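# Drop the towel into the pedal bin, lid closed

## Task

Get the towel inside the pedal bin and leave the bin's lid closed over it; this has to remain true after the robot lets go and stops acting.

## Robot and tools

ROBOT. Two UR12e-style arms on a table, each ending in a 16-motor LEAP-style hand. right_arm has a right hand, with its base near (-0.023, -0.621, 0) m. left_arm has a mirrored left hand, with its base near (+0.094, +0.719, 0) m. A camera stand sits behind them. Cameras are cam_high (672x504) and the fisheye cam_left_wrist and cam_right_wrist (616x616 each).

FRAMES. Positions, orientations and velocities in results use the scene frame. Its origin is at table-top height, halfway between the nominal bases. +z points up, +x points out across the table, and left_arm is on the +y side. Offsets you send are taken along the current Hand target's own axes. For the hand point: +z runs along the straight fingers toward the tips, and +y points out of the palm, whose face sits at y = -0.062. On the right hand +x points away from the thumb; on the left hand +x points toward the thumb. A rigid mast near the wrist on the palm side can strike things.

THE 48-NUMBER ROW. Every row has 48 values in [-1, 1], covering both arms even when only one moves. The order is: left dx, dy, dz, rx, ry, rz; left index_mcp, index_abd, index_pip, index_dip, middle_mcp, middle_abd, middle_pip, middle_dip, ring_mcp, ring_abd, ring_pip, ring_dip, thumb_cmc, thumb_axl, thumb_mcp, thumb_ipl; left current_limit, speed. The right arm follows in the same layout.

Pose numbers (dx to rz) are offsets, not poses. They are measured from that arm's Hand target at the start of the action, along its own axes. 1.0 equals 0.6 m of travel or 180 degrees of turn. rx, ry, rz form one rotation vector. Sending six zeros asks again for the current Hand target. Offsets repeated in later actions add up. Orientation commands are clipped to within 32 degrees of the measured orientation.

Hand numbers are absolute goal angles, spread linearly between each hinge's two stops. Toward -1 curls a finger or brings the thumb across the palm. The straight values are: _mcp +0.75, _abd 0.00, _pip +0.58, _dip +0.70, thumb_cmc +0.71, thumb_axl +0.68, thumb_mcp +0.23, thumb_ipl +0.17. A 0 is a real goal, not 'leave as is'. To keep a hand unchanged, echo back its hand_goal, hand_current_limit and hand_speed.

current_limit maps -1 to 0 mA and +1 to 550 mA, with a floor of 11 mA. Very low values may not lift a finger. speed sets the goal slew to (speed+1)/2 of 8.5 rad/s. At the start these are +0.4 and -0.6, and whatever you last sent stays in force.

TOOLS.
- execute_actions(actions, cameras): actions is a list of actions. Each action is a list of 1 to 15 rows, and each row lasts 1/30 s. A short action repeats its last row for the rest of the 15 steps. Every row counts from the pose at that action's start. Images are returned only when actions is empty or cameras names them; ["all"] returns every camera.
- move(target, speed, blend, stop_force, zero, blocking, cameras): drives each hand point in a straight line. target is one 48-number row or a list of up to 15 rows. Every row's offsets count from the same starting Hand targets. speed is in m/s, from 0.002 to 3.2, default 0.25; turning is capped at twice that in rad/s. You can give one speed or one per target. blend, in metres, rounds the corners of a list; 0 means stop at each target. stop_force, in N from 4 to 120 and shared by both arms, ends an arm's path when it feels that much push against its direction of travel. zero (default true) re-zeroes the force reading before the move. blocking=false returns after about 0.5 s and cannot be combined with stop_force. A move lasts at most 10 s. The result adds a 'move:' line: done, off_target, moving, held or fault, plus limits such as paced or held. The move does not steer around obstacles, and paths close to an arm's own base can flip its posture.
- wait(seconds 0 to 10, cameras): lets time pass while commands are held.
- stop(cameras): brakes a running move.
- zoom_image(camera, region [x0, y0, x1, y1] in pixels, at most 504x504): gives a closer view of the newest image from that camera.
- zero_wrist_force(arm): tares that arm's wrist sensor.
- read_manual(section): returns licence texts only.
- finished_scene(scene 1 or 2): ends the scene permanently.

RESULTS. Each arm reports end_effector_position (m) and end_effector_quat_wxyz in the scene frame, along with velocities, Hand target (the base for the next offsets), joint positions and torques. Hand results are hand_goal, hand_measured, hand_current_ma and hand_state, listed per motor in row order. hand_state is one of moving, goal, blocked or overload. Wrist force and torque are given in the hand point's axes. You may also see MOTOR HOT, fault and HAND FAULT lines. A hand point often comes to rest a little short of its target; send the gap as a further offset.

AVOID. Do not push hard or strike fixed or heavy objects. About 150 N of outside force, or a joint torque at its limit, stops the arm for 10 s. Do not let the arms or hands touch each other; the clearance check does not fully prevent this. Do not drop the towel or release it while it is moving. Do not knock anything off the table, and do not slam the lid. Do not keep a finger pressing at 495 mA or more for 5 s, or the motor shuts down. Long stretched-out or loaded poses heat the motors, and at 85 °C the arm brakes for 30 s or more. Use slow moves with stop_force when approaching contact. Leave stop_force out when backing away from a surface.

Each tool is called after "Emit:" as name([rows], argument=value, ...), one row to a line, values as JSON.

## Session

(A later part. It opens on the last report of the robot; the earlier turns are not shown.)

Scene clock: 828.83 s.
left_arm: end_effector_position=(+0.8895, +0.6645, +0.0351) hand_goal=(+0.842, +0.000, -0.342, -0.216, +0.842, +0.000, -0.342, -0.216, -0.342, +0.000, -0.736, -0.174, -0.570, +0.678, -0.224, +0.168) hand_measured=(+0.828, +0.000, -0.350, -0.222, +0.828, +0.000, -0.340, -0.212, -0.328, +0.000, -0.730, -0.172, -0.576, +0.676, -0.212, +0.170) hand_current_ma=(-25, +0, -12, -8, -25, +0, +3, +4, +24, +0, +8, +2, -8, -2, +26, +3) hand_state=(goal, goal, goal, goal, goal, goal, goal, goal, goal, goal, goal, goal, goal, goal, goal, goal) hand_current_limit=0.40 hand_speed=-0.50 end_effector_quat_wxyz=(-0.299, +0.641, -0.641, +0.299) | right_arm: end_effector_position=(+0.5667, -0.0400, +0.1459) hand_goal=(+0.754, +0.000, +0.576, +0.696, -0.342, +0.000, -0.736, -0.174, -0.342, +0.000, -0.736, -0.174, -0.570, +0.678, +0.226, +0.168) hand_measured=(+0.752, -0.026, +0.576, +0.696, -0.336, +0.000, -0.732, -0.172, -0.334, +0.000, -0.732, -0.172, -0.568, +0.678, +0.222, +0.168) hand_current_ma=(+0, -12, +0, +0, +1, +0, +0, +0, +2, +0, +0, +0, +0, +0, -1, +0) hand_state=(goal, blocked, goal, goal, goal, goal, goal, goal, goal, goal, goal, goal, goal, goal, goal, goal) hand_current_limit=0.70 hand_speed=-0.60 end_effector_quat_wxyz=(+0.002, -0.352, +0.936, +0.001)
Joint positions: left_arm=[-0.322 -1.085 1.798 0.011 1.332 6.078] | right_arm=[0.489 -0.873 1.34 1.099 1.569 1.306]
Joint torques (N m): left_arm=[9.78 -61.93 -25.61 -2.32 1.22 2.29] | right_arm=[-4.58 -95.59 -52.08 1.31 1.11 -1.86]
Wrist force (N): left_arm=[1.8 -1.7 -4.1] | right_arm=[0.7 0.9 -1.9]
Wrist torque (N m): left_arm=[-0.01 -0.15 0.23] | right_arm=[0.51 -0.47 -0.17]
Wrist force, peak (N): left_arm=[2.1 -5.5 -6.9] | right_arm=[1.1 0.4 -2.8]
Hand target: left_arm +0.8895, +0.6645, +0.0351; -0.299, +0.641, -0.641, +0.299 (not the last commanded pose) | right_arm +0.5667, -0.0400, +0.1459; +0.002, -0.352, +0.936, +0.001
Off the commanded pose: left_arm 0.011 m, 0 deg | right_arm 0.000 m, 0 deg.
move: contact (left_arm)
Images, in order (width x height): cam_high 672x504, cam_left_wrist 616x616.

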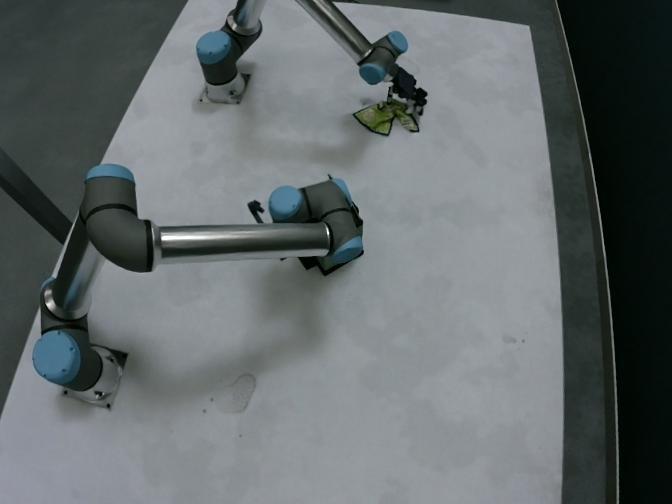

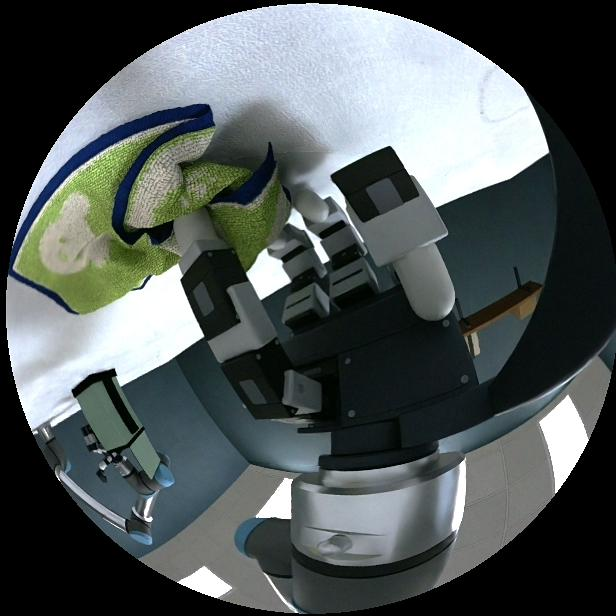

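Emit:
move([
  [0,0.0064,0.0054,0,0,0,0.616,0,-0.285,-0.159,0.616,0,-0.285,-0.159,-0.342,0,-0.737,-0.174,-0.571,0.678,-0.2247,0.168,0.4,-0.6,0,0,0,0,0,0,0.754,0,0.576,0.696,-0.342,0,-0.737,-0.174,-0.342,0,-0.737,-0.174,-0.571,0.678,0.226,0.168,0.7,-0.6],
  [0,0.0064,0.0054,0,0,0,0.37,0,-0.197,-0.072,0.37,0,-0.197,-0.072,-0.342,0,-0.737,-0.174,-0.571,0.678,-0.2247,0.168,0.4,-0.6,0,0,0,0,0,0,0.754,0,0.576,0.696,-0.342,0,-0.737,-0.174,-0.342,0,-0.737,-0.174,-0.571,0.678,0.226,0.168,0.7,-0.6],
  [0,0.0064,0.0054,0,0,0,0.114,0,-0.124,0,0.114,0,-0.124,0,-0.342,0,-0.737,-0.174,-0.571,0.678,-0.2247,0.168,0.4,-0.6,0,0,0,0,0,0,0.754,0,0.576,0.696,-0.342,0,-0.737,-0.174,-0.342,0,-0.737,-0.174,-0.571,0.678,0.226,0.168,0.7,-0.6],
  [0,0.0064,0.0054,0,0,0,-0.137,0,-0.226,-0.101,-0.137,0,-0.226,-0.101,-0.342,0,-0.737,-0.174,-0.571,0.678,-0.449,0.005,0.5,-0.6,0,0,0,0,0,0,0.754,0,0.576,0.696,-0.342,0,-0.737,-0.174,-0.342,0,-0.737,-0.174,-0.571,0.678,0.226,0.168,0.7,-0.6],
], speed=0.05, cameras=["cam_high","cam_left_wrist"])

Emit:
zoom_image(camera="cam_high", region=[340, 40, 460, 150])

Emit:
zoom_image(camera="cam_left_wrist", region=[20, 20, 350, 340])

Scene clock: 856.10 s.
left_arm: end_effector_position=(+0.8895, +0.6645, +0.0300) hand_goal=(-0.136, +0.000, -0.226, -0.100, -0.136, +0.000, -0.226, -0.100, -0.342, +0.000, -0.736, -0.174, -0.570, +0.678, -0.448, +0.006) hand_measured=(+0.532, +0.002, -0.260, -0.144, +0.348, -0.006, -0.164, -0.090, -0.328, +0.000, -0.730, -0.172, -0.580, +0.674, -0.144, +0.078) hand_current_ma=(+413, +1, -74, -112, +413, -7, +171, +15, +24, +0, +8, +2, -14, -7, +412, +317) hand_state=(blocked, goal, blocked, blocked, blocked, goal, blocked, goal, goal, goal, goal, goal, goal, goal, blocked, blocked) hand_current_limit=0.50 hand_speed=-0.60 end_effector_quat_wxyz=(-0.299, +0.641, -0.641, +0.299) | right_arm: end_effector_position=(+0.5667, -0.0400, +0.1459) hand_goal=(+0.754, +0.000, +0.576, +0.696, -0.342, +0.000, -0.736, -0.174, -0.342, +0.000, -0.736, -0.174, -0.570, +0.678, +0.226, +0.168) hand_measured=(+0.752, -0.026, +0.576, +0.696, -0.336, +0.000, -0.732, -0.172, -0.334, +0.000, -0.732, -0.172, -0.568, +0.678, +0.222, +0.168) hand_current_ma=(+0, -12, +0, +0, +1, +0, +0, +0, +2, +0, +0, +0, +0, +0, -1, +0) hand_state=(goal, blocked, goal, goal, goal, goal, goal, goal, goal, goal, goal, goal, goal, goal, goal, goal) hand_current_limit=0.70 hand_speed=-0.60 end_effector_quat_wxyz=(+0.002, -0.352, +0.936, +0.001)
Joint positions: left_arm=[-0.322 -1.079 1.801 0.003 1.332 6.078] | right_arm=[0.489 -0.873 1.34 1.099 1.569 1.306]
Joint torques (N m): left_arm=[7.49 -64.37 -21.45 5.33 1.24 2.36] | right_arm=[-4.19 -96.54 -50.93 1.65 0.71 -1.7]
Wrist force (N): left_arm=[2.2 -14.5 -9.1] | right_arm=[1.1 0.1 -2.2]
Wrist torque (N m): left_arm=[0.20 -0.10 0.20] | right_arm=[0.41 -0.51 -0.17]
Wrist force, peak (N): left_arm=[1.7 -21.9 -12.1] | right_arm=[1.0 0.5 -2.8]
Hand target: left_arm +0.8895, +0.6645, +0.0300; -0.299, +0.641, -0.641, +0.299 | right_arm +0.5667, -0.0400, +0.1459; +0.002, -0.352, +0.936, +0.001
Off the commanded pose: left_arm 0.000 m, 0 deg | right_arm 0.000 m, 0 deg.
move: done
Images, in order (width x height): cam_high 672x504, cam_left_wrist 616x616.

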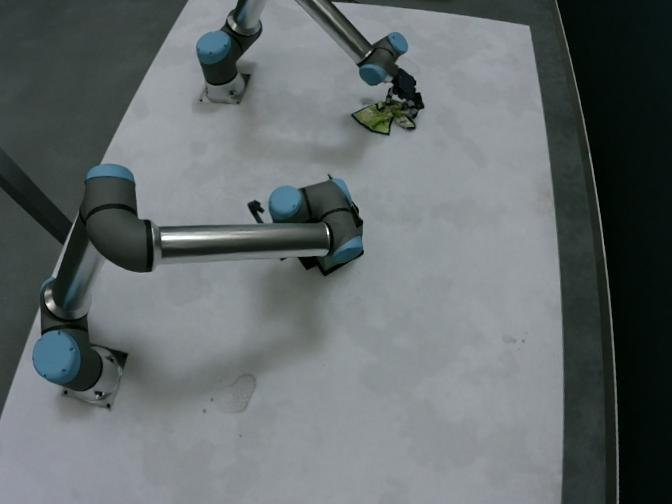

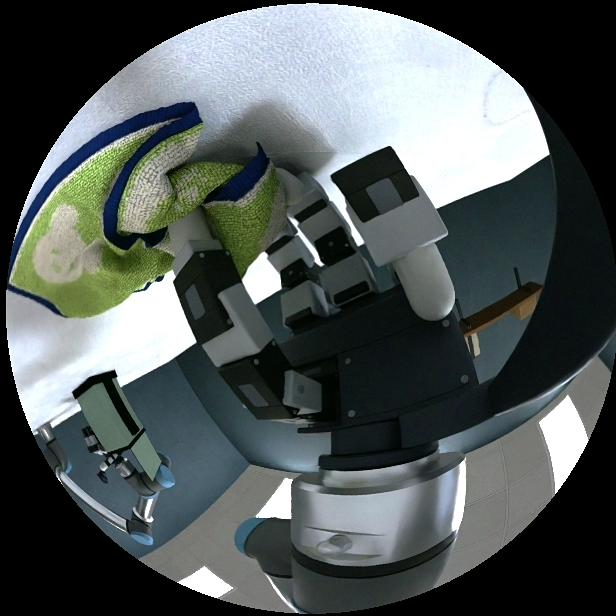

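Scaled by 4.200.

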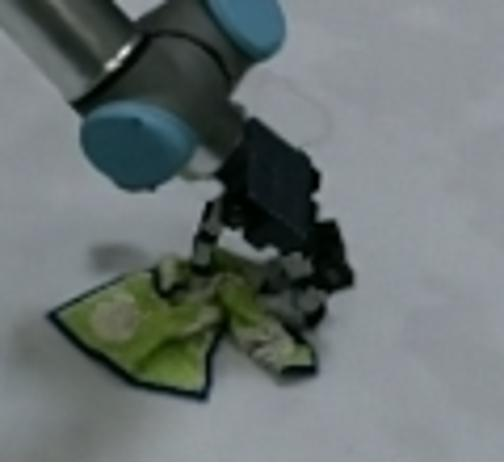

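Scaled by 1.527 from the camera's 616x616 image, which has a finer 880x880 frame.

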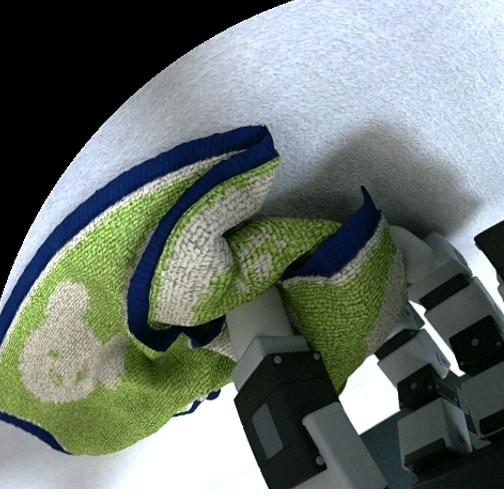

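Emit:
move([
  [0,-0.0128,-0.0107,0,0,0,-0.137,0,-0.226,-0.101,-0.137,0,-0.226,-0.101,-0.342,0,-0.737,-0.174,-0.571,0.678,-0.449,0.005,0.5,-0.6,0,0,0,0,0,0,0.754,0,0.576,0.696,-0.342,0,-0.737,-0.174,-0.342,0,-0.737,-0.174,-0.571,0.678,0.226,0.168,0.7,-0.6],
], speed=0.05, cameras=["cam_high","cam_left_wrist"])

Emit:
zoom_image(camera="cam_left_wrist", region=[20, 20, 350, 340])

Scene clock: 875.53 s.
left_arm: end_effector_position=(+0.8895, +0.6645, +0.0402) hand_goal=(-0.136, +0.000, -0.226, -0.100, -0.136, +0.000, -0.226, -0.100, -0.342, +0.000, -0.736, -0.174, -0.570, +0.678, -0.448, +0.006) hand_measured=(+0.438, +0.002, -0.206, -0.102, -0.022, -0.018, -0.188, -0.090, -0.328, +0.000, -0.730, -0.172, -0.558, +0.680, -0.144, +0.070) hand_current_ma=(+413, +1, +40, -2, +412, -26, +92, +15, +24, +0, +8, +2, +20, +2, +413, +265) hand_state=(blocked, goal, blocked, goal, blocked, goal, blocked, goal, goal, goal, goal, goal, goal, goal, blocked, blocked) hand_current_limit=0.50 hand_speed=-0.60 end_effector_quat_wxyz=(-0.299, +0.641, -0.641, +0.299) | right_arm: end_effector_position=(+0.5667, -0.0400, +0.1459) hand_goal=(+0.754, +0.000, +0.576, +0.696, -0.342, +0.000, -0.736, -0.174, -0.342, +0.000, -0.736, -0.174, -0.570, +0.678, +0.226, +0.168) hand_measured=(+0.752, -0.026, +0.576, +0.696, -0.336, +0.000, -0.732, -0.172, -0.334, +0.000, -0.732, -0.172, -0.568, +0.678, +0.222, +0.168) hand_current_ma=(+0, -12, +0, +0, +1, +0, +0, +0, +2, +0, +0, +0, +0, +0, -1, +0) hand_state=(goal, blocked, goal, goal, goal, goal, goal, goal, goal, goal, goal, goal, goal, goal, goal, goal) hand_current_limit=0.70 hand_speed=-0.60 end_effector_quat_wxyz=(+0.002, -0.352, +0.936, +0.001)
Joint positions: left_arm=[-0.322 -1.091 1.796 0.019 1.332 6.078] | right_arm=[0.489 -0.873 1.34 1.099 1.569 1.306]
Joint torques (N m): left_arm=[2.93 -63.64 -34.82 -1.79 1.26 2.36] | right_arm=[-4.34 -97.13 -51.22 1.44 0.94 -1.82]
Wrist force (N): left_arm=[2.5 -0.7 -1.4] | right_arm=[0.4 0.7 -2.4]
Wrist torque (N m): left_arm=[0.19 -0.19 0.23] | right_arm=[0.51 -0.40 -0.21]
Wrist force, peak (N): left_arm=[2.4 -14.5 -9.3] | right_arm=[1.2 0.2 -2.8]
Hand target: left_arm +0.8895, +0.6645, +0.0400; -0.299, +0.641, -0.641, +0.299 | right_arm +0.5667, -0.0400, +0.1459; +0.002, -0.352, +0.936, +0.001
Off the commanded pose: left_arm 0.000 m, 0 deg | right_arm 0.000 m, 0 deg.
move: done
Images, in order (width x height): cam_high 672x504, cam_left_wrist 616x616.

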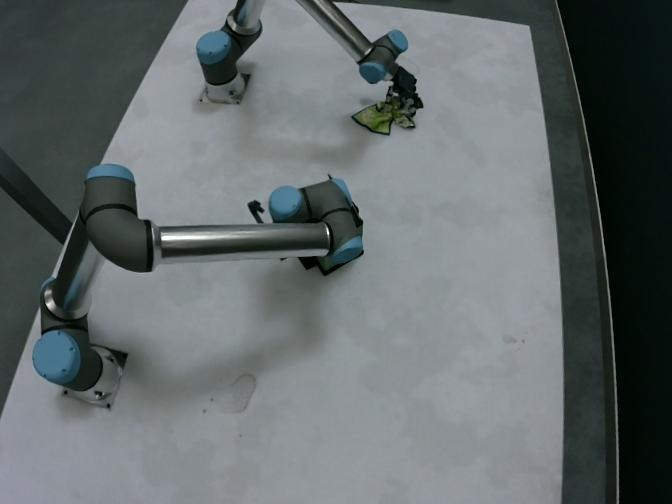

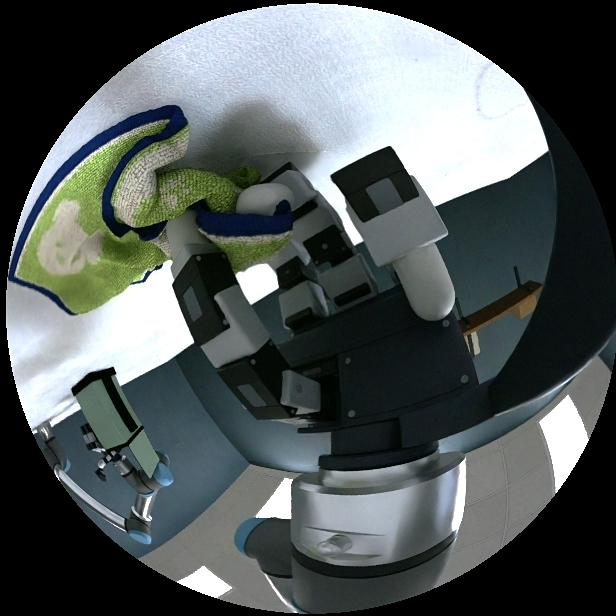

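Scaled by 1.527 from the camera's 616x616 image, which has a finer 880x880 frame.

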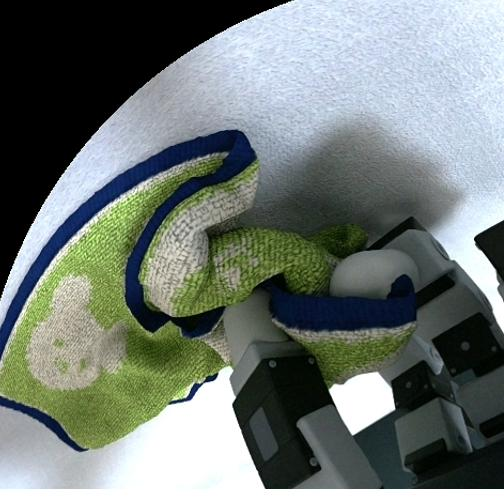

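Emit:
move([
  [0,-0.0766,-0.0643,0,0,0,-0.137,0,-0.226,-0.101,-0.137,0,-0.226,-0.101,-0.342,0,-0.737,-0.174,-0.571,0.678,-0.449,0.005,0.5,-0.6,0,0,0,0,0,0,0.754,0,0.576,0.696,-0.342,0,-0.737,-0.174,-0.342,0,-0.737,-0.174,-0.571,0.678,0.226,0.168,0.7,-0.6],
], speed=0.07, cameras=["cam_high","cam_left_wrist"])

Emit:
zoom_image(camera="cam_high", region=[340, 40, 460, 150])

Emit:
zoom_image(camera="cam_left_wrist", region=[20, 20, 350, 340])

Scene clock: 884.47 s.
left_arm: end_effector_position=(+0.8896, +0.6645, +0.1002) hand_goal=(-0.136, +0.000, -0.226, -0.100, -0.136, +0.000, -0.226, -0.100, -0.342, +0.000, -0.736, -0.174, -0.570, +0.678, -0.448, +0.006) hand_measured=(+0.386, +0.002, -0.196, -0.096, -0.044, -0.018, -0.188, -0.090, -0.328, +0.000, -0.730, -0.172, -0.550, +0.688, -0.144, +0.062) hand_current_ma=(+412, +1, +65, +4, +322, -26, +92, +15, +23, +0, +8, +2, +40, +17, +412, +227) hand_state=(blocked, goal, blocked, goal, blocked, goal, blocked, goal, goal, goal, goal, goal, blocked, goal, blocked, blocked) hand_current_limit=0.50 hand_speed=-0.60 end_effector_quat_wxyz=(-0.299, +0.641, -0.641, +0.299) | right_arm: end_effector_position=(+0.5667, -0.0400, +0.1459) hand_goal=(+0.754, +0.000, +0.576, +0.696, -0.342, +0.000, -0.736, -0.174, -0.342, +0.000, -0.736, -0.174, -0.570, +0.678, +0.226, +0.168) hand_measured=(+0.752, -0.026, +0.576, +0.696, -0.336, +0.000, -0.732, -0.172, -0.334, +0.000, -0.732, -0.172, -0.568, +0.678, +0.222, +0.168) hand_current_ma=(+0, -12, +0, +0, +1, +0, +0, +0, +2, +0, +0, +0, +0, +0, -1, +0) hand_state=(goal, blocked, goal, goal, goal, goal, goal, goal, goal, goal, goal, goal, goal, goal, goal, goal) hand_current_limit=0.70 hand_speed=-0.60 end_effector_quat_wxyz=(+0.002, -0.352, +0.936, +0.001)
Joint positions: left_arm=[-0.322 -1.152 1.76 0.115 1.332 6.078] | right_arm=[0.489 -0.873 1.34 1.099 1.569 1.306]
Joint torques (N m): left_arm=[8.1 -65.74 -30.68 -1.69 1.42 2.22] | right_arm=[-4.32 -97.15 -51.03 1.52 1.18 -1.9]
Wrist force (N): left_arm=[2.3 1.1 0.2] | right_arm=[0.8 0.6 -2.0]
Wrist torque (N m): left_arm=[0.17 -0.22 0.26] | right_arm=[0.47 -0.46 -0.19]
Wrist force, peak (N): left_arm=[2.6 -1.4 -1.9] | right_arm=[0.6 0.4 -2.7]
Hand target: left_arm +0.8896, +0.6645, +0.1001; -0.299, +0.641, -0.641, +0.299 | right_arm +0.5667, -0.0400, +0.1459; +0.002, -0.352, +0.936, +0.001
Off the commanded pose: left_arm 0.000 m, 0 deg | right_arm 0.000 m, 0 deg.
move: done
Images, in order (width x height): cam_high 672x504, cam_left_wrist 616x616.

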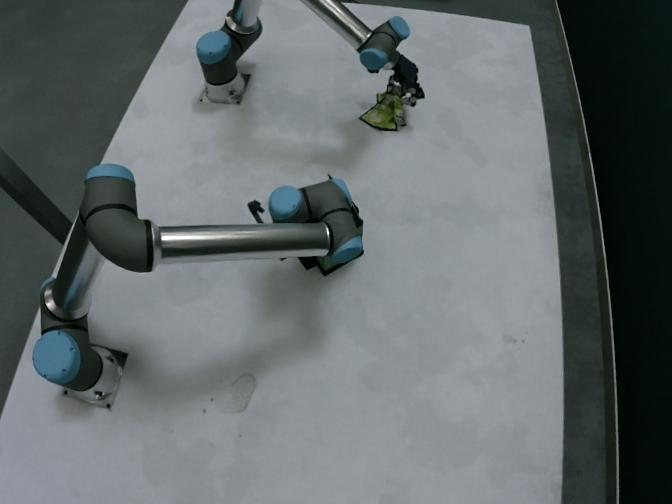

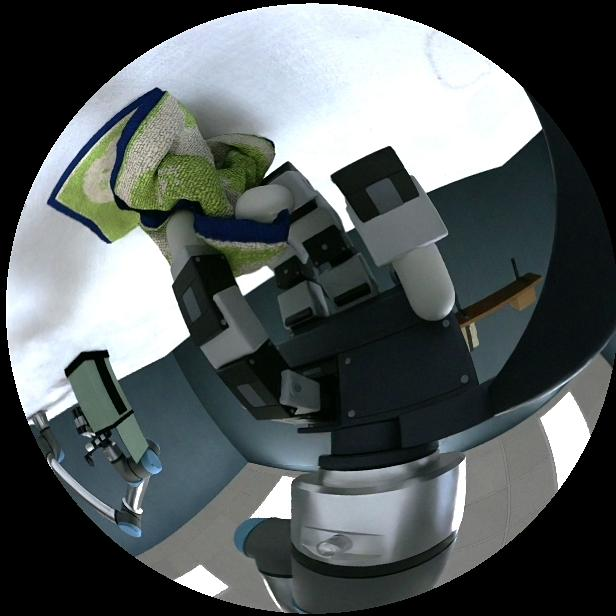

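Scaled by 4.200.

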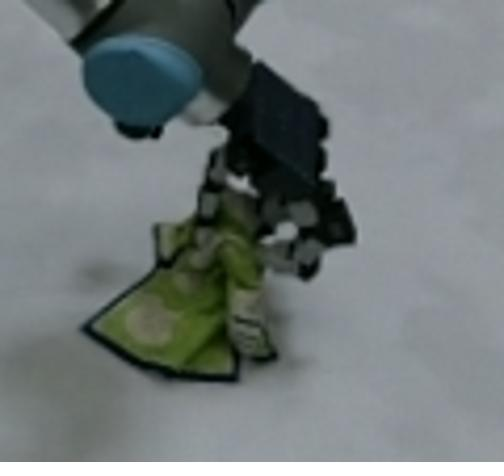

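Scaled by 1.527 from the camera's 616x616 image, which has a finer 880x880 frame.

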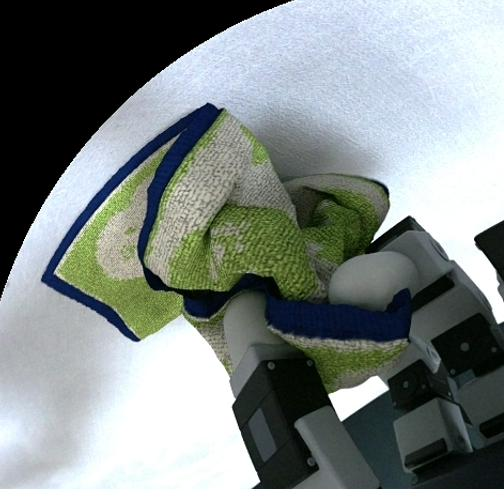

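Emit:
move([
  [0,-0.4085,-0.343,0,0,0,-0.137,0,-0.226,-0.101,-0.137,0,-0.226,-0.101,-0.342,0,-0.737,-0.174,-0.571,0.678,-0.449,0.005,0.5,-0.6,0,0,0,0,0,0,0.754,0,0.576,0.696,-0.342,0,-0.737,-0.174,-0.342,0,-0.737,-0.174,-0.571,0.678,0.226,0.168,0.7,-0.6],
  [0.7998,-0.0538,-0.843,0,0.2085,0.175,-0.137,0,-0.226,-0.101,-0.137,0,-0.226,-0.101,-0.342,0,-0.737,-0.174,-0.571,0.678,-0.449,0.005,0.5,-0.6,0,0,0,0,0,0,0.754,0,0.576,0.696,-0.342,0,-0.737,-0.174,-0.342,0,-0.737,-0.174,-0.571,0.678,-0.281,-0.319,0.7,-0.6],
], speed=[0.15,0.3], blend=[0.05,0], cameras=["all"])

Emit:
zoom_image(camera="cam_high", region=[200, 90, 380, 270])

Emit:
zoom_image(camera="cam_left_wrist", region=[20, 20, 350, 340])

Emit:
zoom_image(camera="cam_right_wrist", region=[310, 200, 610, 500])

Scene clock: 948.33 s.
left_arm: end_effector_position=(+0.5230, +0.1848, +0.4502) hand_goal=(-0.136, +0.000, -0.226, -0.100, -0.136, +0.000, -0.226, -0.100, -0.342, +0.000, -0.736, -0.174, -0.570, +0.678, -0.448, +0.006) hand_measured=(+0.384, +0.002, -0.196, -0.096, -0.048, -0.018, -0.188, -0.090, -0.328, +0.000, -0.730, -0.172, -0.548, +0.688, -0.144, +0.060) hand_current_ma=(+413, +1, +67, +5, +304, -26, +92, +15, +23, +0, +8, +2, +45, +20, +412, +215) hand_state=(blocked, goal, blocked, goal, blocked, goal, blocked, goal, goal, goal, goal, goal, blocked, goal, blocked, blocked) hand_current_limit=0.50 hand_speed=-0.60 end_effector_quat_wxyz=(+0.148, -0.317, +0.849, -0.396) | right_arm: end_effector_position=(+0.5667, -0.0400, +0.1459) hand_goal=(+0.754, +0.000, +0.576, +0.696, -0.342, +0.000, -0.736, -0.174, -0.342, +0.000, -0.736, -0.174, -0.570, +0.678, -0.280, -0.318) hand_measured=(+0.752, -0.026, +0.576, +0.696, -0.336, +0.000, -0.732, -0.172, -0.334, +0.000, -0.732, -0.172, -0.568, +0.678, -0.280, -0.316) hand_current_ma=(+0, -12, +0, +0, +1, +0, +0, +0, +2, +0, +0, +0, +0, +0, +0, +0) hand_state=(goal, blocked, goal, goal, goal, goal, goal, goal, goal, goal, goal, goal, goal, goal, goal, goal) hand_current_limit=0.70 hand_speed=-0.60 end_effector_quat_wxyz=(+0.002, -0.352, +0.936, +0.001)
Joint positions: left_arm=[-1.192 -1.52 1.571 0.675 1.322 6.067] | right_arm=[0.489 -0.873 1.34 1.099 1.569 1.306]
Joint torques (N m): left_arm=[-15.42 -63.76 -39.32 -2.03 -1.62 -1.8] | right_arm=[-4.76 -96.56 -51.07 1.46 1.26 -1.81]
Wrist force (N): left_arm=[2.1 2.0 0.4] | right_arm=[0.5 0.4 -1.6]
Wrist torque (N m): left_arm=[0.26 -0.22 0.11] | right_arm=[0.39 -0.44 -0.21]
Wrist force, peak (N): left_arm=[4.7 1.4 1.1] | right_arm=[1.1 0.3 -2.7]
Hand target: left_arm +0.5230, +0.1848, +0.4502; +0.148, -0.317, +0.849, -0.396 | right_arm +0.5667, -0.0400, +0.1459; +0.002, -0.352, +0.936, +0.001
Off the commanded pose: left_arm 0.000 m, 0 deg | right_arm 0.000 m, 0 deg.
move: done

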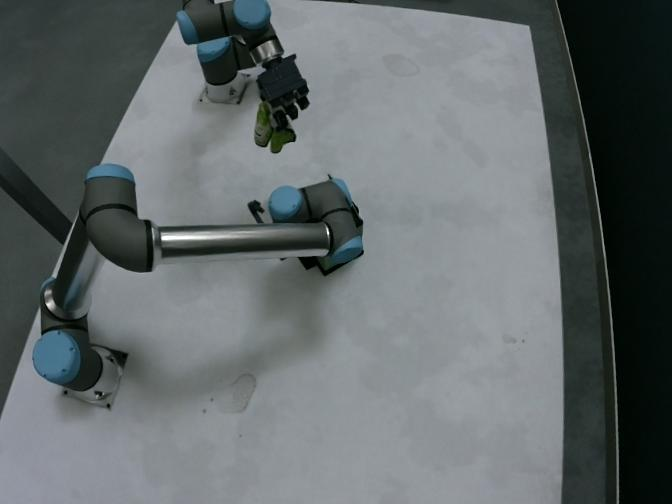

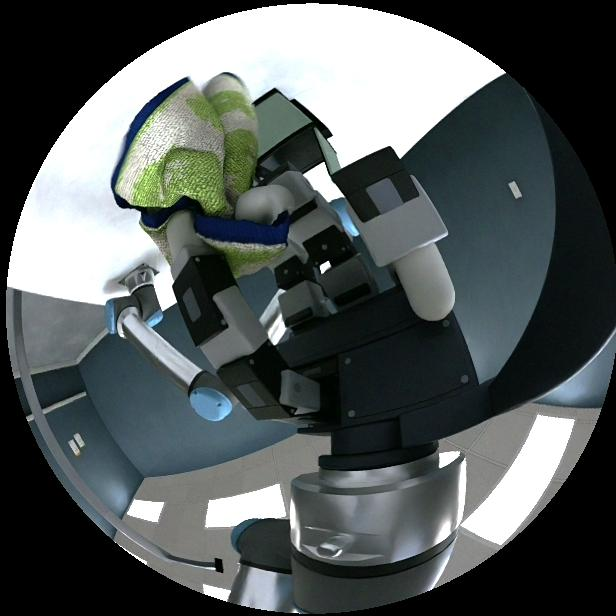

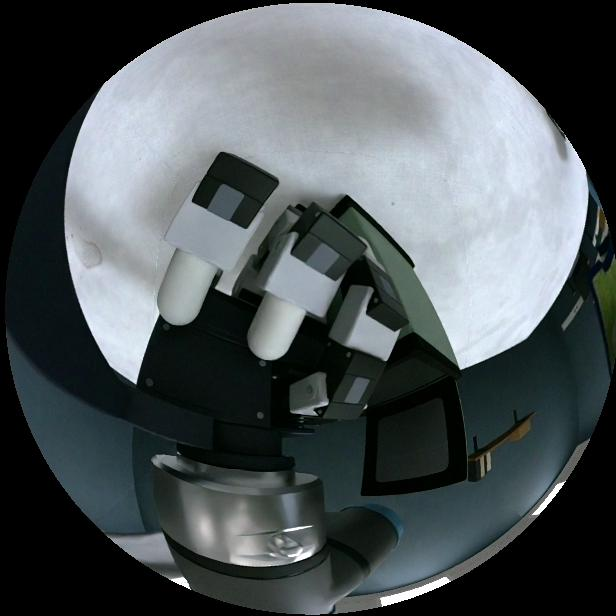

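Scaled by 2.800.

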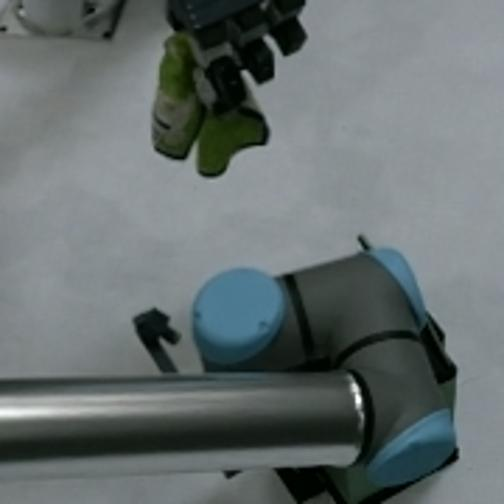

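Scaled by 1.527 from the camera's 616x616 image, which has a finer 880x880 frame.

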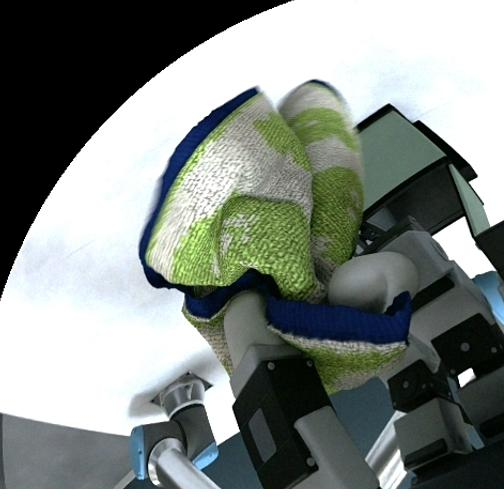

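Scaled by 1.680 from the camera's 616x616 image, which has a finer 880x880 frame.

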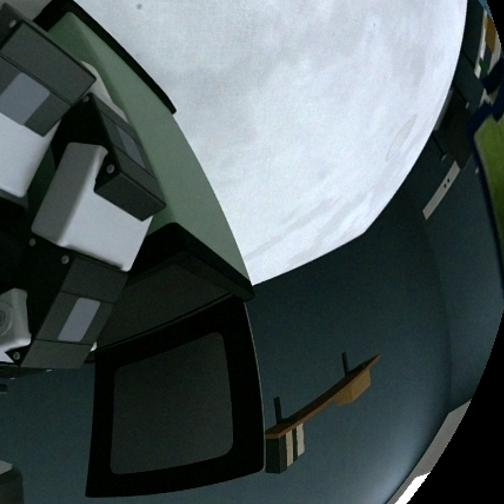

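Emit:
move([
  [0,0,0,0,0,0,-0.137,0,-0.226,-0.101,-0.137,0,-0.226,-0.101,-0.342,0,-0.737,-0.174,-0.571,0.678,-0.449,0.005,0.5,-0.6,0,0,-0.1,0,0,0,0.754,0,0.576,0.696,-0.342,0,-0.737,-0.174,-0.342,0,-0.737,-0.174,-0.571,0.678,-0.281,-0.319,0.7,-0.6],
  [0,0,0,0,0,0,-0.137,0,-0.226,-0.101,-0.137,0,-0.226,-0.101,-0.342,0,-0.737,-0.174,-0.571,0.678,-0.449,0.005,0.5,-0.6,0.0882,0,-0.0308,0,-0.1667,0,0.754,0,0.576,0.696,-0.342,0,-0.737,-0.174,-0.342,0,-0.737,-0.174,-0.571,0.678,-0.281,-0.319,0.7,-0.6],
], speed=[0.06,0.2], blend=[0.02,0], cameras=["all"])

Emit:
zoom_image(camera="cam_high", region=[230, 90, 380, 290])

Scene clock: 972.67 s.
left_arm: end_effector_position=(+0.5230, +0.1848, +0.4502) hand_goal=(-0.136, +0.000, -0.226, -0.100, -0.136, +0.000, -0.226, -0.100, -0.342, +0.000, -0.736, -0.174, -0.570, +0.678, -0.448, +0.006) hand_measured=(+0.384, +0.002, -0.196, -0.096, -0.048, -0.018, -0.188, -0.090, -0.328, +0.000, -0.730, -0.172, -0.548, +0.688, -0.144, +0.060) hand_current_ma=(+413, +1, +67, +5, +304, -26, +92, +15, +23, +0, +8, +2, +45, +20, +413, +215) hand_state=(blocked, goal, blocked, goal, blocked, goal, blocked, goal, goal, goal, goal, goal, blocked, goal, blocked, blocked) hand_current_limit=0.50 hand_speed=-0.60 end_effector_quat_wxyz=(+0.148, -0.317, +0.849, -0.396) | right_arm: end_effector_position=(+0.5268, -0.0750, +0.1641) hand_goal=(+0.754, +0.000, +0.576, +0.696, -0.342, +0.000, -0.736, -0.174, -0.342, +0.000, -0.736, -0.174, -0.570, +0.678, -0.280, -0.318) hand_measured=(+0.752, -0.004, +0.576, +0.696, -0.336, +0.000, -0.732, -0.172, -0.334, +0.000, -0.732, -0.172, -0.572, +0.678, -0.280, -0.316) hand_current_ma=(+0, +0, +0, +0, +1, +0, +0, +0, +2, +0, +0, +0, +0, +0, +0, +0) hand_state=(goal, goal, goal, goal, goal, goal, goal, goal, goal, goal, goal, goal, goal, goal, goal, goal) hand_current_limit=0.70 hand_speed=-0.60 end_effector_quat_wxyz=(+0.244, -0.340, +0.904, +0.092)
Joint positions: left_arm=[-1.192 -1.52 1.571 0.675 1.322 6.067] | right_arm=[0.415 -1.171 1.769 0.47 1.402 1.276]
Joint torques (N m): left_arm=[-13.83 -63.38 -39.59 -0.83 -1.66 -1.6] | right_arm=[12.43 -51.64 -44.11 0.09 2.25 2.63]
Wrist force (N): left_arm=[1.8 1.4 0.6] | right_arm=[0.4 0.1 -0.4]
Wrist torque (N m): left_arm=[0.18 -0.15 0.08] | right_arm=[0.30 -0.51 -0.47]
Wrist force, peak (N): left_arm=[1.9 2.2 0.7] | right_arm=[0.9 0.9 -2.7]
Hand target: left_arm +0.5230, +0.1848, +0.4502; +0.148, -0.317, +0.849, -0.396 | right_arm +0.5268, -0.0750, +0.1641; +0.244, -0.340, +0.903, +0.092
Off the commanded pose: left_arm 0.000 m, 0 deg | right_arm 0.000 m, 0 deg.
move: done

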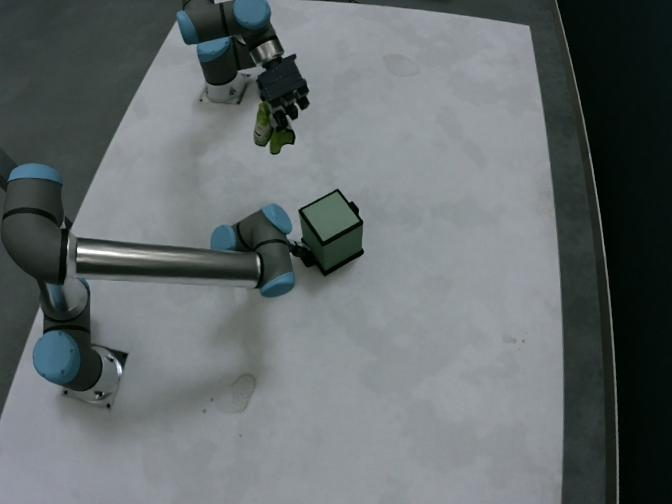

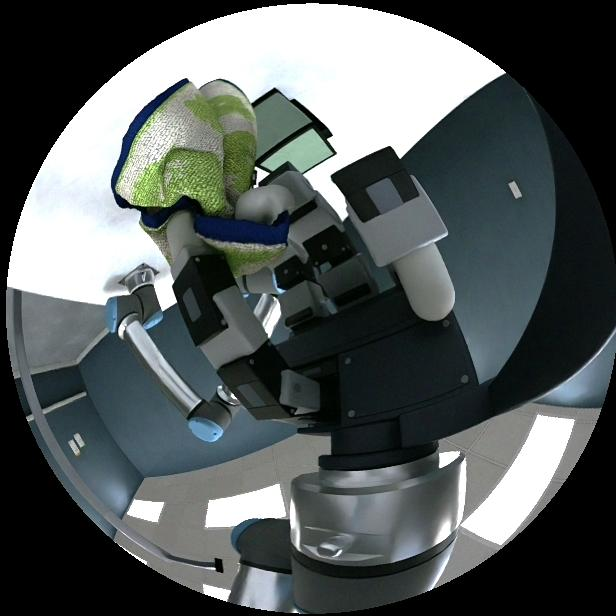

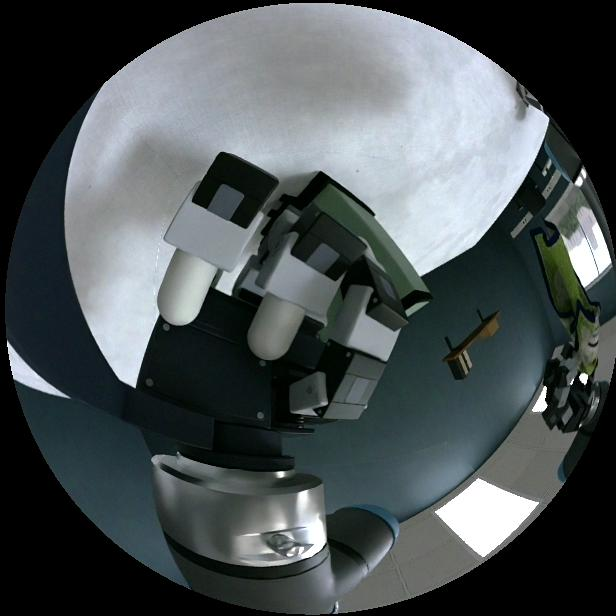

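Scaled by 2.520.

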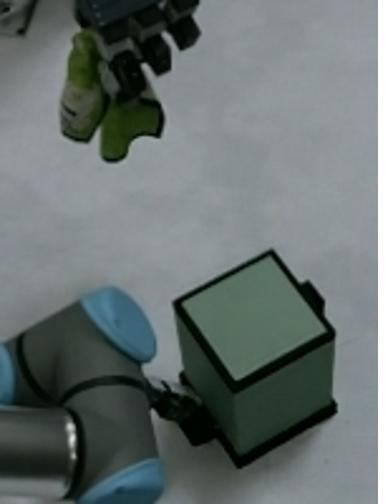

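Emit:
move(target=[0,0,0,0,0,0,-0.137,0,-0.226,-0.101,-0.137,0,-0.226,-0.101,-0.342,0,-0.737,-0.174,-0.571,0.678,-0.449,0.005,0.5,-0.6,0.0375,0,0.065,0,0,0,0.754,0,0.576,0.696,-0.342,0,-0.737,-0.174,-0.342,0,-0.737,-0.174,-0.571,0.678,-0.281,-0.319,0.7,-0.6], speed=0.04, stop_force=18, cameras=["all"])

Emit:
zoom_image(camera="cam_high", region=[250, 130, 400, 290])

Scene clock: 992.17 s.
left_arm: end_effector_position=(+0.5230, +0.1848, +0.4502) hand_goal=(-0.136, +0.000, -0.226, -0.100, -0.136, +0.000, -0.226, -0.100, -0.342, +0.000, -0.736, -0.174, -0.570, +0.678, -0.448, +0.006) hand_measured=(+0.384, +0.002, -0.196, -0.096, -0.048, -0.018, -0.188, -0.090, -0.328, +0.000, -0.730, -0.172, -0.548, +0.688, -0.144, +0.060) hand_current_ma=(+413, +1, +67, +5, +304, -26, +92, +15, +23, +0, +8, +2, +45, +20, +412, +215) hand_state=(blocked, goal, blocked, goal, blocked, goal, blocked, goal, goal, goal, goal, goal, blocked, goal, blocked, blocked) hand_current_limit=0.50 hand_speed=-0.60 end_effector_quat_wxyz=(+0.148, -0.317, +0.849, -0.396) | right_arm: end_effector_position=(+0.5270, -0.0748, +0.1191) hand_goal=(+0.754, +0.000, +0.576, +0.696, -0.342, +0.000, -0.736, -0.174, -0.342, +0.000, -0.736, -0.174, -0.570, +0.678, -0.280, -0.318) hand_measured=(+0.752, -0.010, +0.576, +0.696, -0.336, +0.000, -0.732, -0.172, -0.334, +0.000, -0.732, -0.172, -0.572, +0.678, -0.280, -0.316) hand_current_ma=(+0, -2, +0, +0, +1, +0, +0, +0, +2, +0, +0, +0, +0, +0, +0, +0) hand_state=(goal, goal, goal, goal, goal, goal, goal, goal, goal, goal, goal, goal, goal, goal, goal, goal) hand_current_limit=0.70 hand_speed=-0.60 end_effector_quat_wxyz=(+0.244, -0.340, +0.903, +0.092)
Joint positions: left_arm=[-1.192 -1.52 1.571 0.675 1.322 6.067] | right_arm=[0.415 -1.126 1.798 0.396 1.402 1.276]
Joint torques (N m): left_arm=[-14.46 -62.27 -40.21 0.18 -1.56 -1.47] | right_arm=[11.49 -77.16 -48.72 5.35 1.4 2.44]
Wrist force (N): left_arm=[2.1 1.5 0.4] | right_arm=[0.9 0.1 -3.4]
Wrist torque (N m): left_arm=[0.21 -0.20 0.10] | right_arm=[0.51 -0.57 -0.43]
Wrist force, peak (N): left_arm=[2.0 2.1 0.3] | right_arm=[-1.4 0.2 -14.7]
Hand target: left_arm +0.5230, +0.1848, +0.4502; +0.148, -0.317, +0.849, -0.396 | right_arm +0.5270, -0.0748, +0.1191; +0.244, -0.340, +0.903, +0.092
Off the commanded pose: left_arm 0.000 m, 0 deg | right_arm 0.000 m, 0 deg.
move: done

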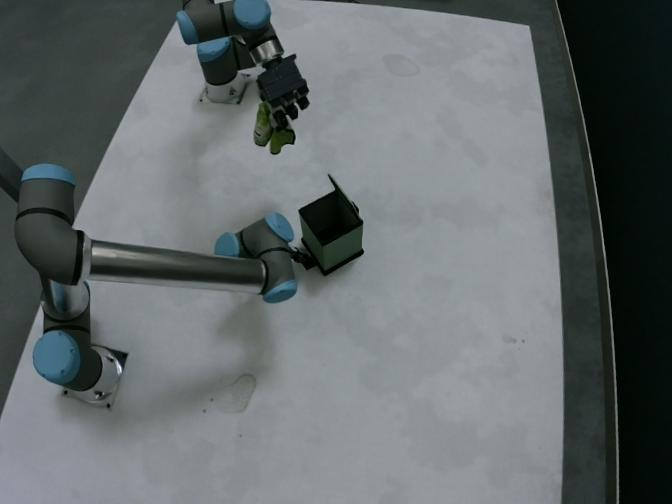

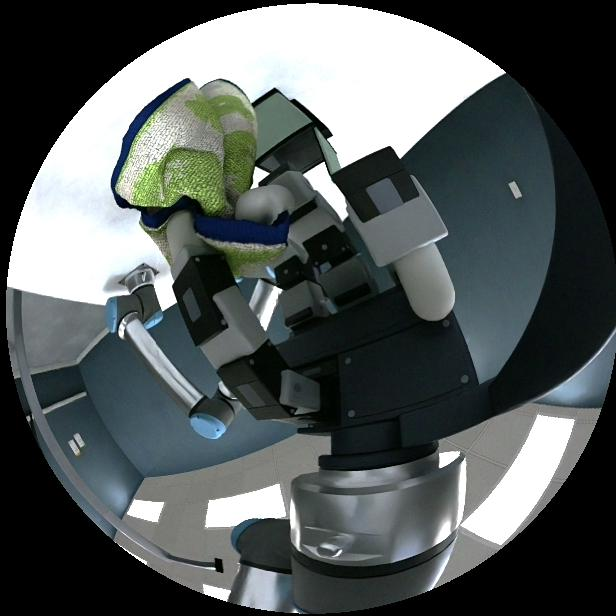

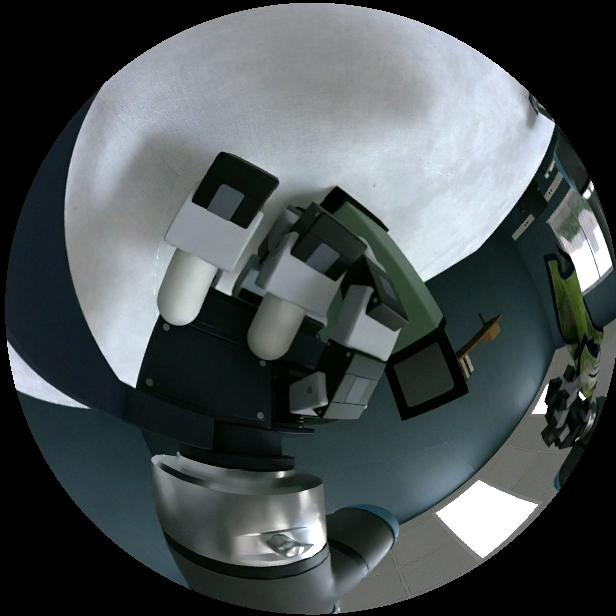

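Scaled by 3.150.

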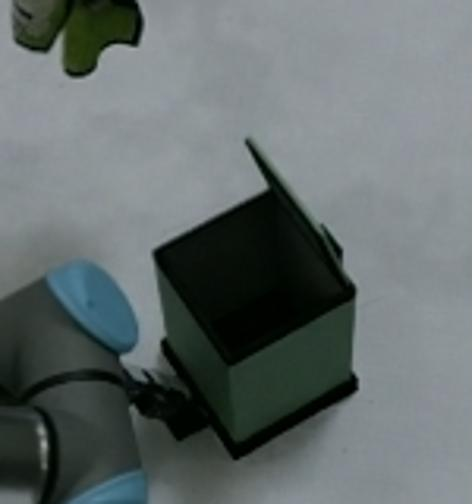

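Emit:
move(target=[0.035,-0.3642,0.4339,0,0.0851,0.0714,-0.137,0,-0.226,-0.101,-0.137,0,-0.226,-0.101,-0.342,0,-0.737,-0.174,-0.571,0.678,-0.449,0.005,0.5,-0.6,0,0,0,0,0,0,0.754,0,0.576,0.696,-0.342,0,-0.737,-0.174,-0.342,0,-0.737,-0.174,-0.571,0.678,-0.281,-0.319,0.7,-0.6], speed=0.18, cameras=["all"])

Emit:
zoom_image(camera="cam_high", region=[250, 100, 420, 290])

Emit:
zoom_image(camera="cam_left_wrist", region=[60, 20, 400, 340])

Emit:
zoom_image(camera="cam_right_wrist", region=[310, 150, 610, 450])

Scene clock: 1022.13 s.
left_arm: end_effector_position=(+0.7297, -0.0857, +0.4500) hand_goal=(-0.136, +0.000, -0.226, -0.100, -0.136, +0.000, -0.226, -0.100, -0.342, +0.000, -0.736, -0.174, -0.570, +0.678, -0.448, +0.006) hand_measured=(+0.384, +0.002, -0.196, -0.096, -0.048, -0.018, -0.188, -0.090, -0.330, +0.000, -0.730, -0.172, -0.548, +0.688, -0.144, +0.060) hand_current_ma=(+412, +1, +68, +5, +299, -26, +92, +15, +20, +0, +8, +2, +45, +20, +412, +215) hand_state=(blocked, goal, blocked, goal, blocked, goal, blocked, goal, goal, goal, goal, goal, blocked, goal, blocked, blocked) hand_current_limit=0.50 hand_speed=-0.60 end_effector_quat_wxyz=(+0.063, -0.220, +0.877, -0.423) | right_arm: end_effector_position=(+0.5270, -0.0748, +0.1191) hand_goal=(+0.754, +0.000, +0.576, +0.696, -0.342, +0.000, -0.736, -0.174, -0.342, +0.000, -0.736, -0.174, -0.570, +0.678, -0.280, -0.318) hand_measured=(+0.752, -0.010, +0.576, +0.696, -0.336, +0.000, -0.732, -0.172, -0.334, +0.000, -0.732, -0.172, -0.572, +0.678, -0.280, -0.316) hand_current_ma=(+0, -2, +0, +0, +1, +0, +0, +0, +2, +0, +0, +0, +0, +0, +0, +0) hand_state=(goal, goal, goal, goal, goal, goal, goal, goal, goal, goal, goal, goal, goal, goal, goal, goal) hand_current_limit=0.70 hand_speed=-0.60 end_effector_quat_wxyz=(+0.244, -0.340, +0.903, +0.092)
Joint positions: left_arm=[-1.03 -0.851 0.638 0.905 1.69 6.284] | right_arm=[0.415 -1.126 1.798 0.396 1.402 1.276]
Joint torques (N m): left_arm=[-15.18 -115.67 -38.38 -2.28 -1.22 -1.78] | right_arm=[-0.5 -75.2 -47.74 2.38 -1.6 -1.72]
Wrist force (N): left_arm=[1.4 1.4 0.0] | right_arm=[1.2 0.3 -3.9]
Wrist torque (N m): left_arm=[0.21 -0.11 0.09] | right_arm=[0.57 -0.59 -0.40]
Wrist force, peak (N): left_arm=[1.5 3.2 -1.6] | right_arm=[0.7 0.2 -4.3]
Hand target: left_arm +0.7300, -0.0856, +0.4501; +0.077, -0.165, +0.891, -0.415 | right_arm +0.5270, -0.0748, +0.1191; +0.244, -0.340, +0.903, +0.092
Off the commanded pose: left_arm 0.000 m, 7 deg | right_arm 0.000 m, 0 deg.
joint sent to its limit (left arm) — joint 6 (wrist 3), upper limit. The joint targets are off in orientation, not in position.
move: off_target (left_arm)

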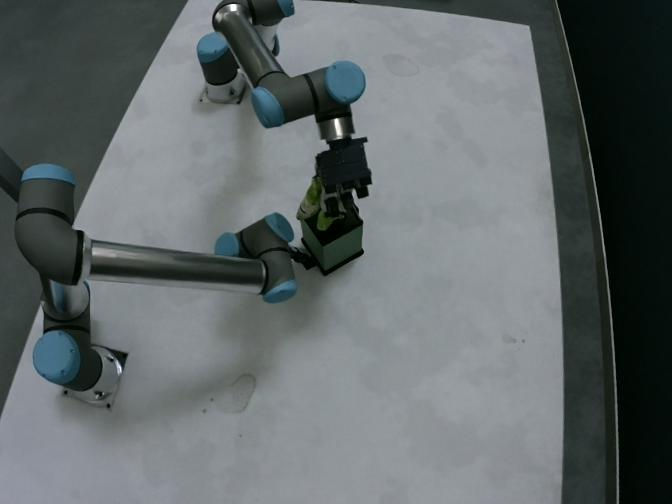

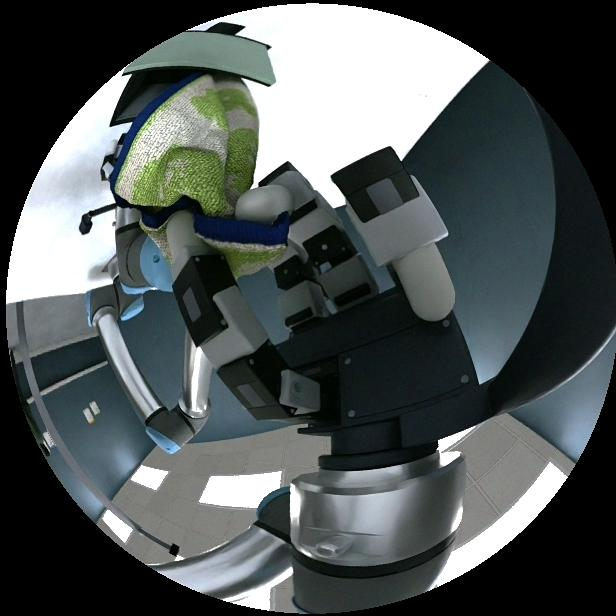

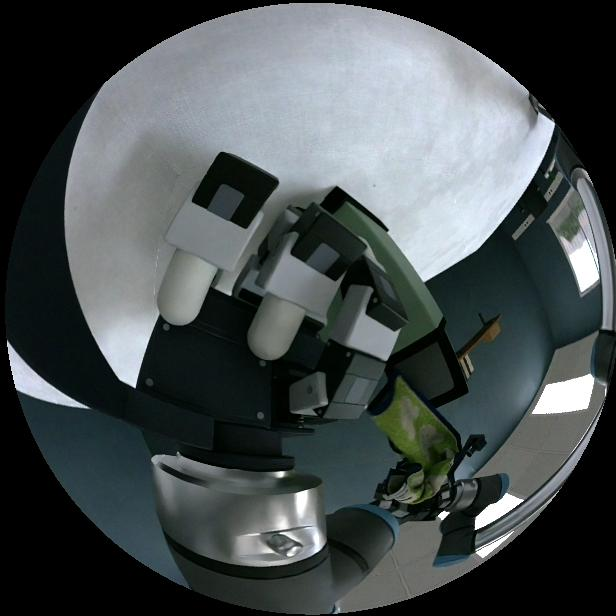

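Scaled by 2.653.

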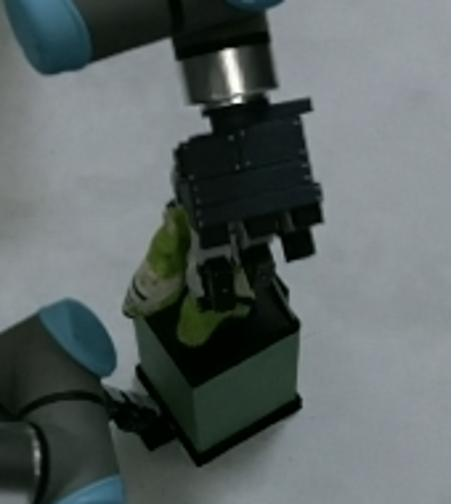

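Scaled by 1.482 from the camera's 616x616 image, which has a finer 880x880 frame.

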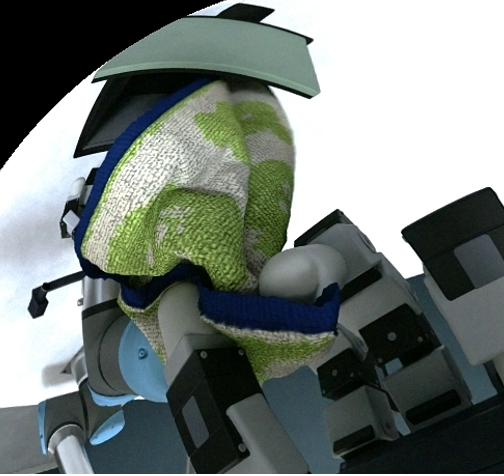

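Scaled by 1.680 from the camera's 616x616 image, which has a finer 880x880 frame.

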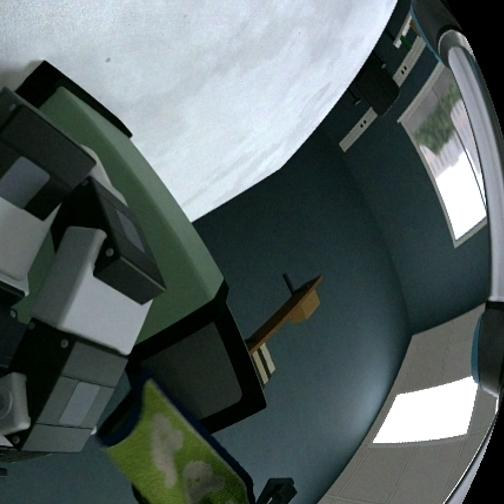

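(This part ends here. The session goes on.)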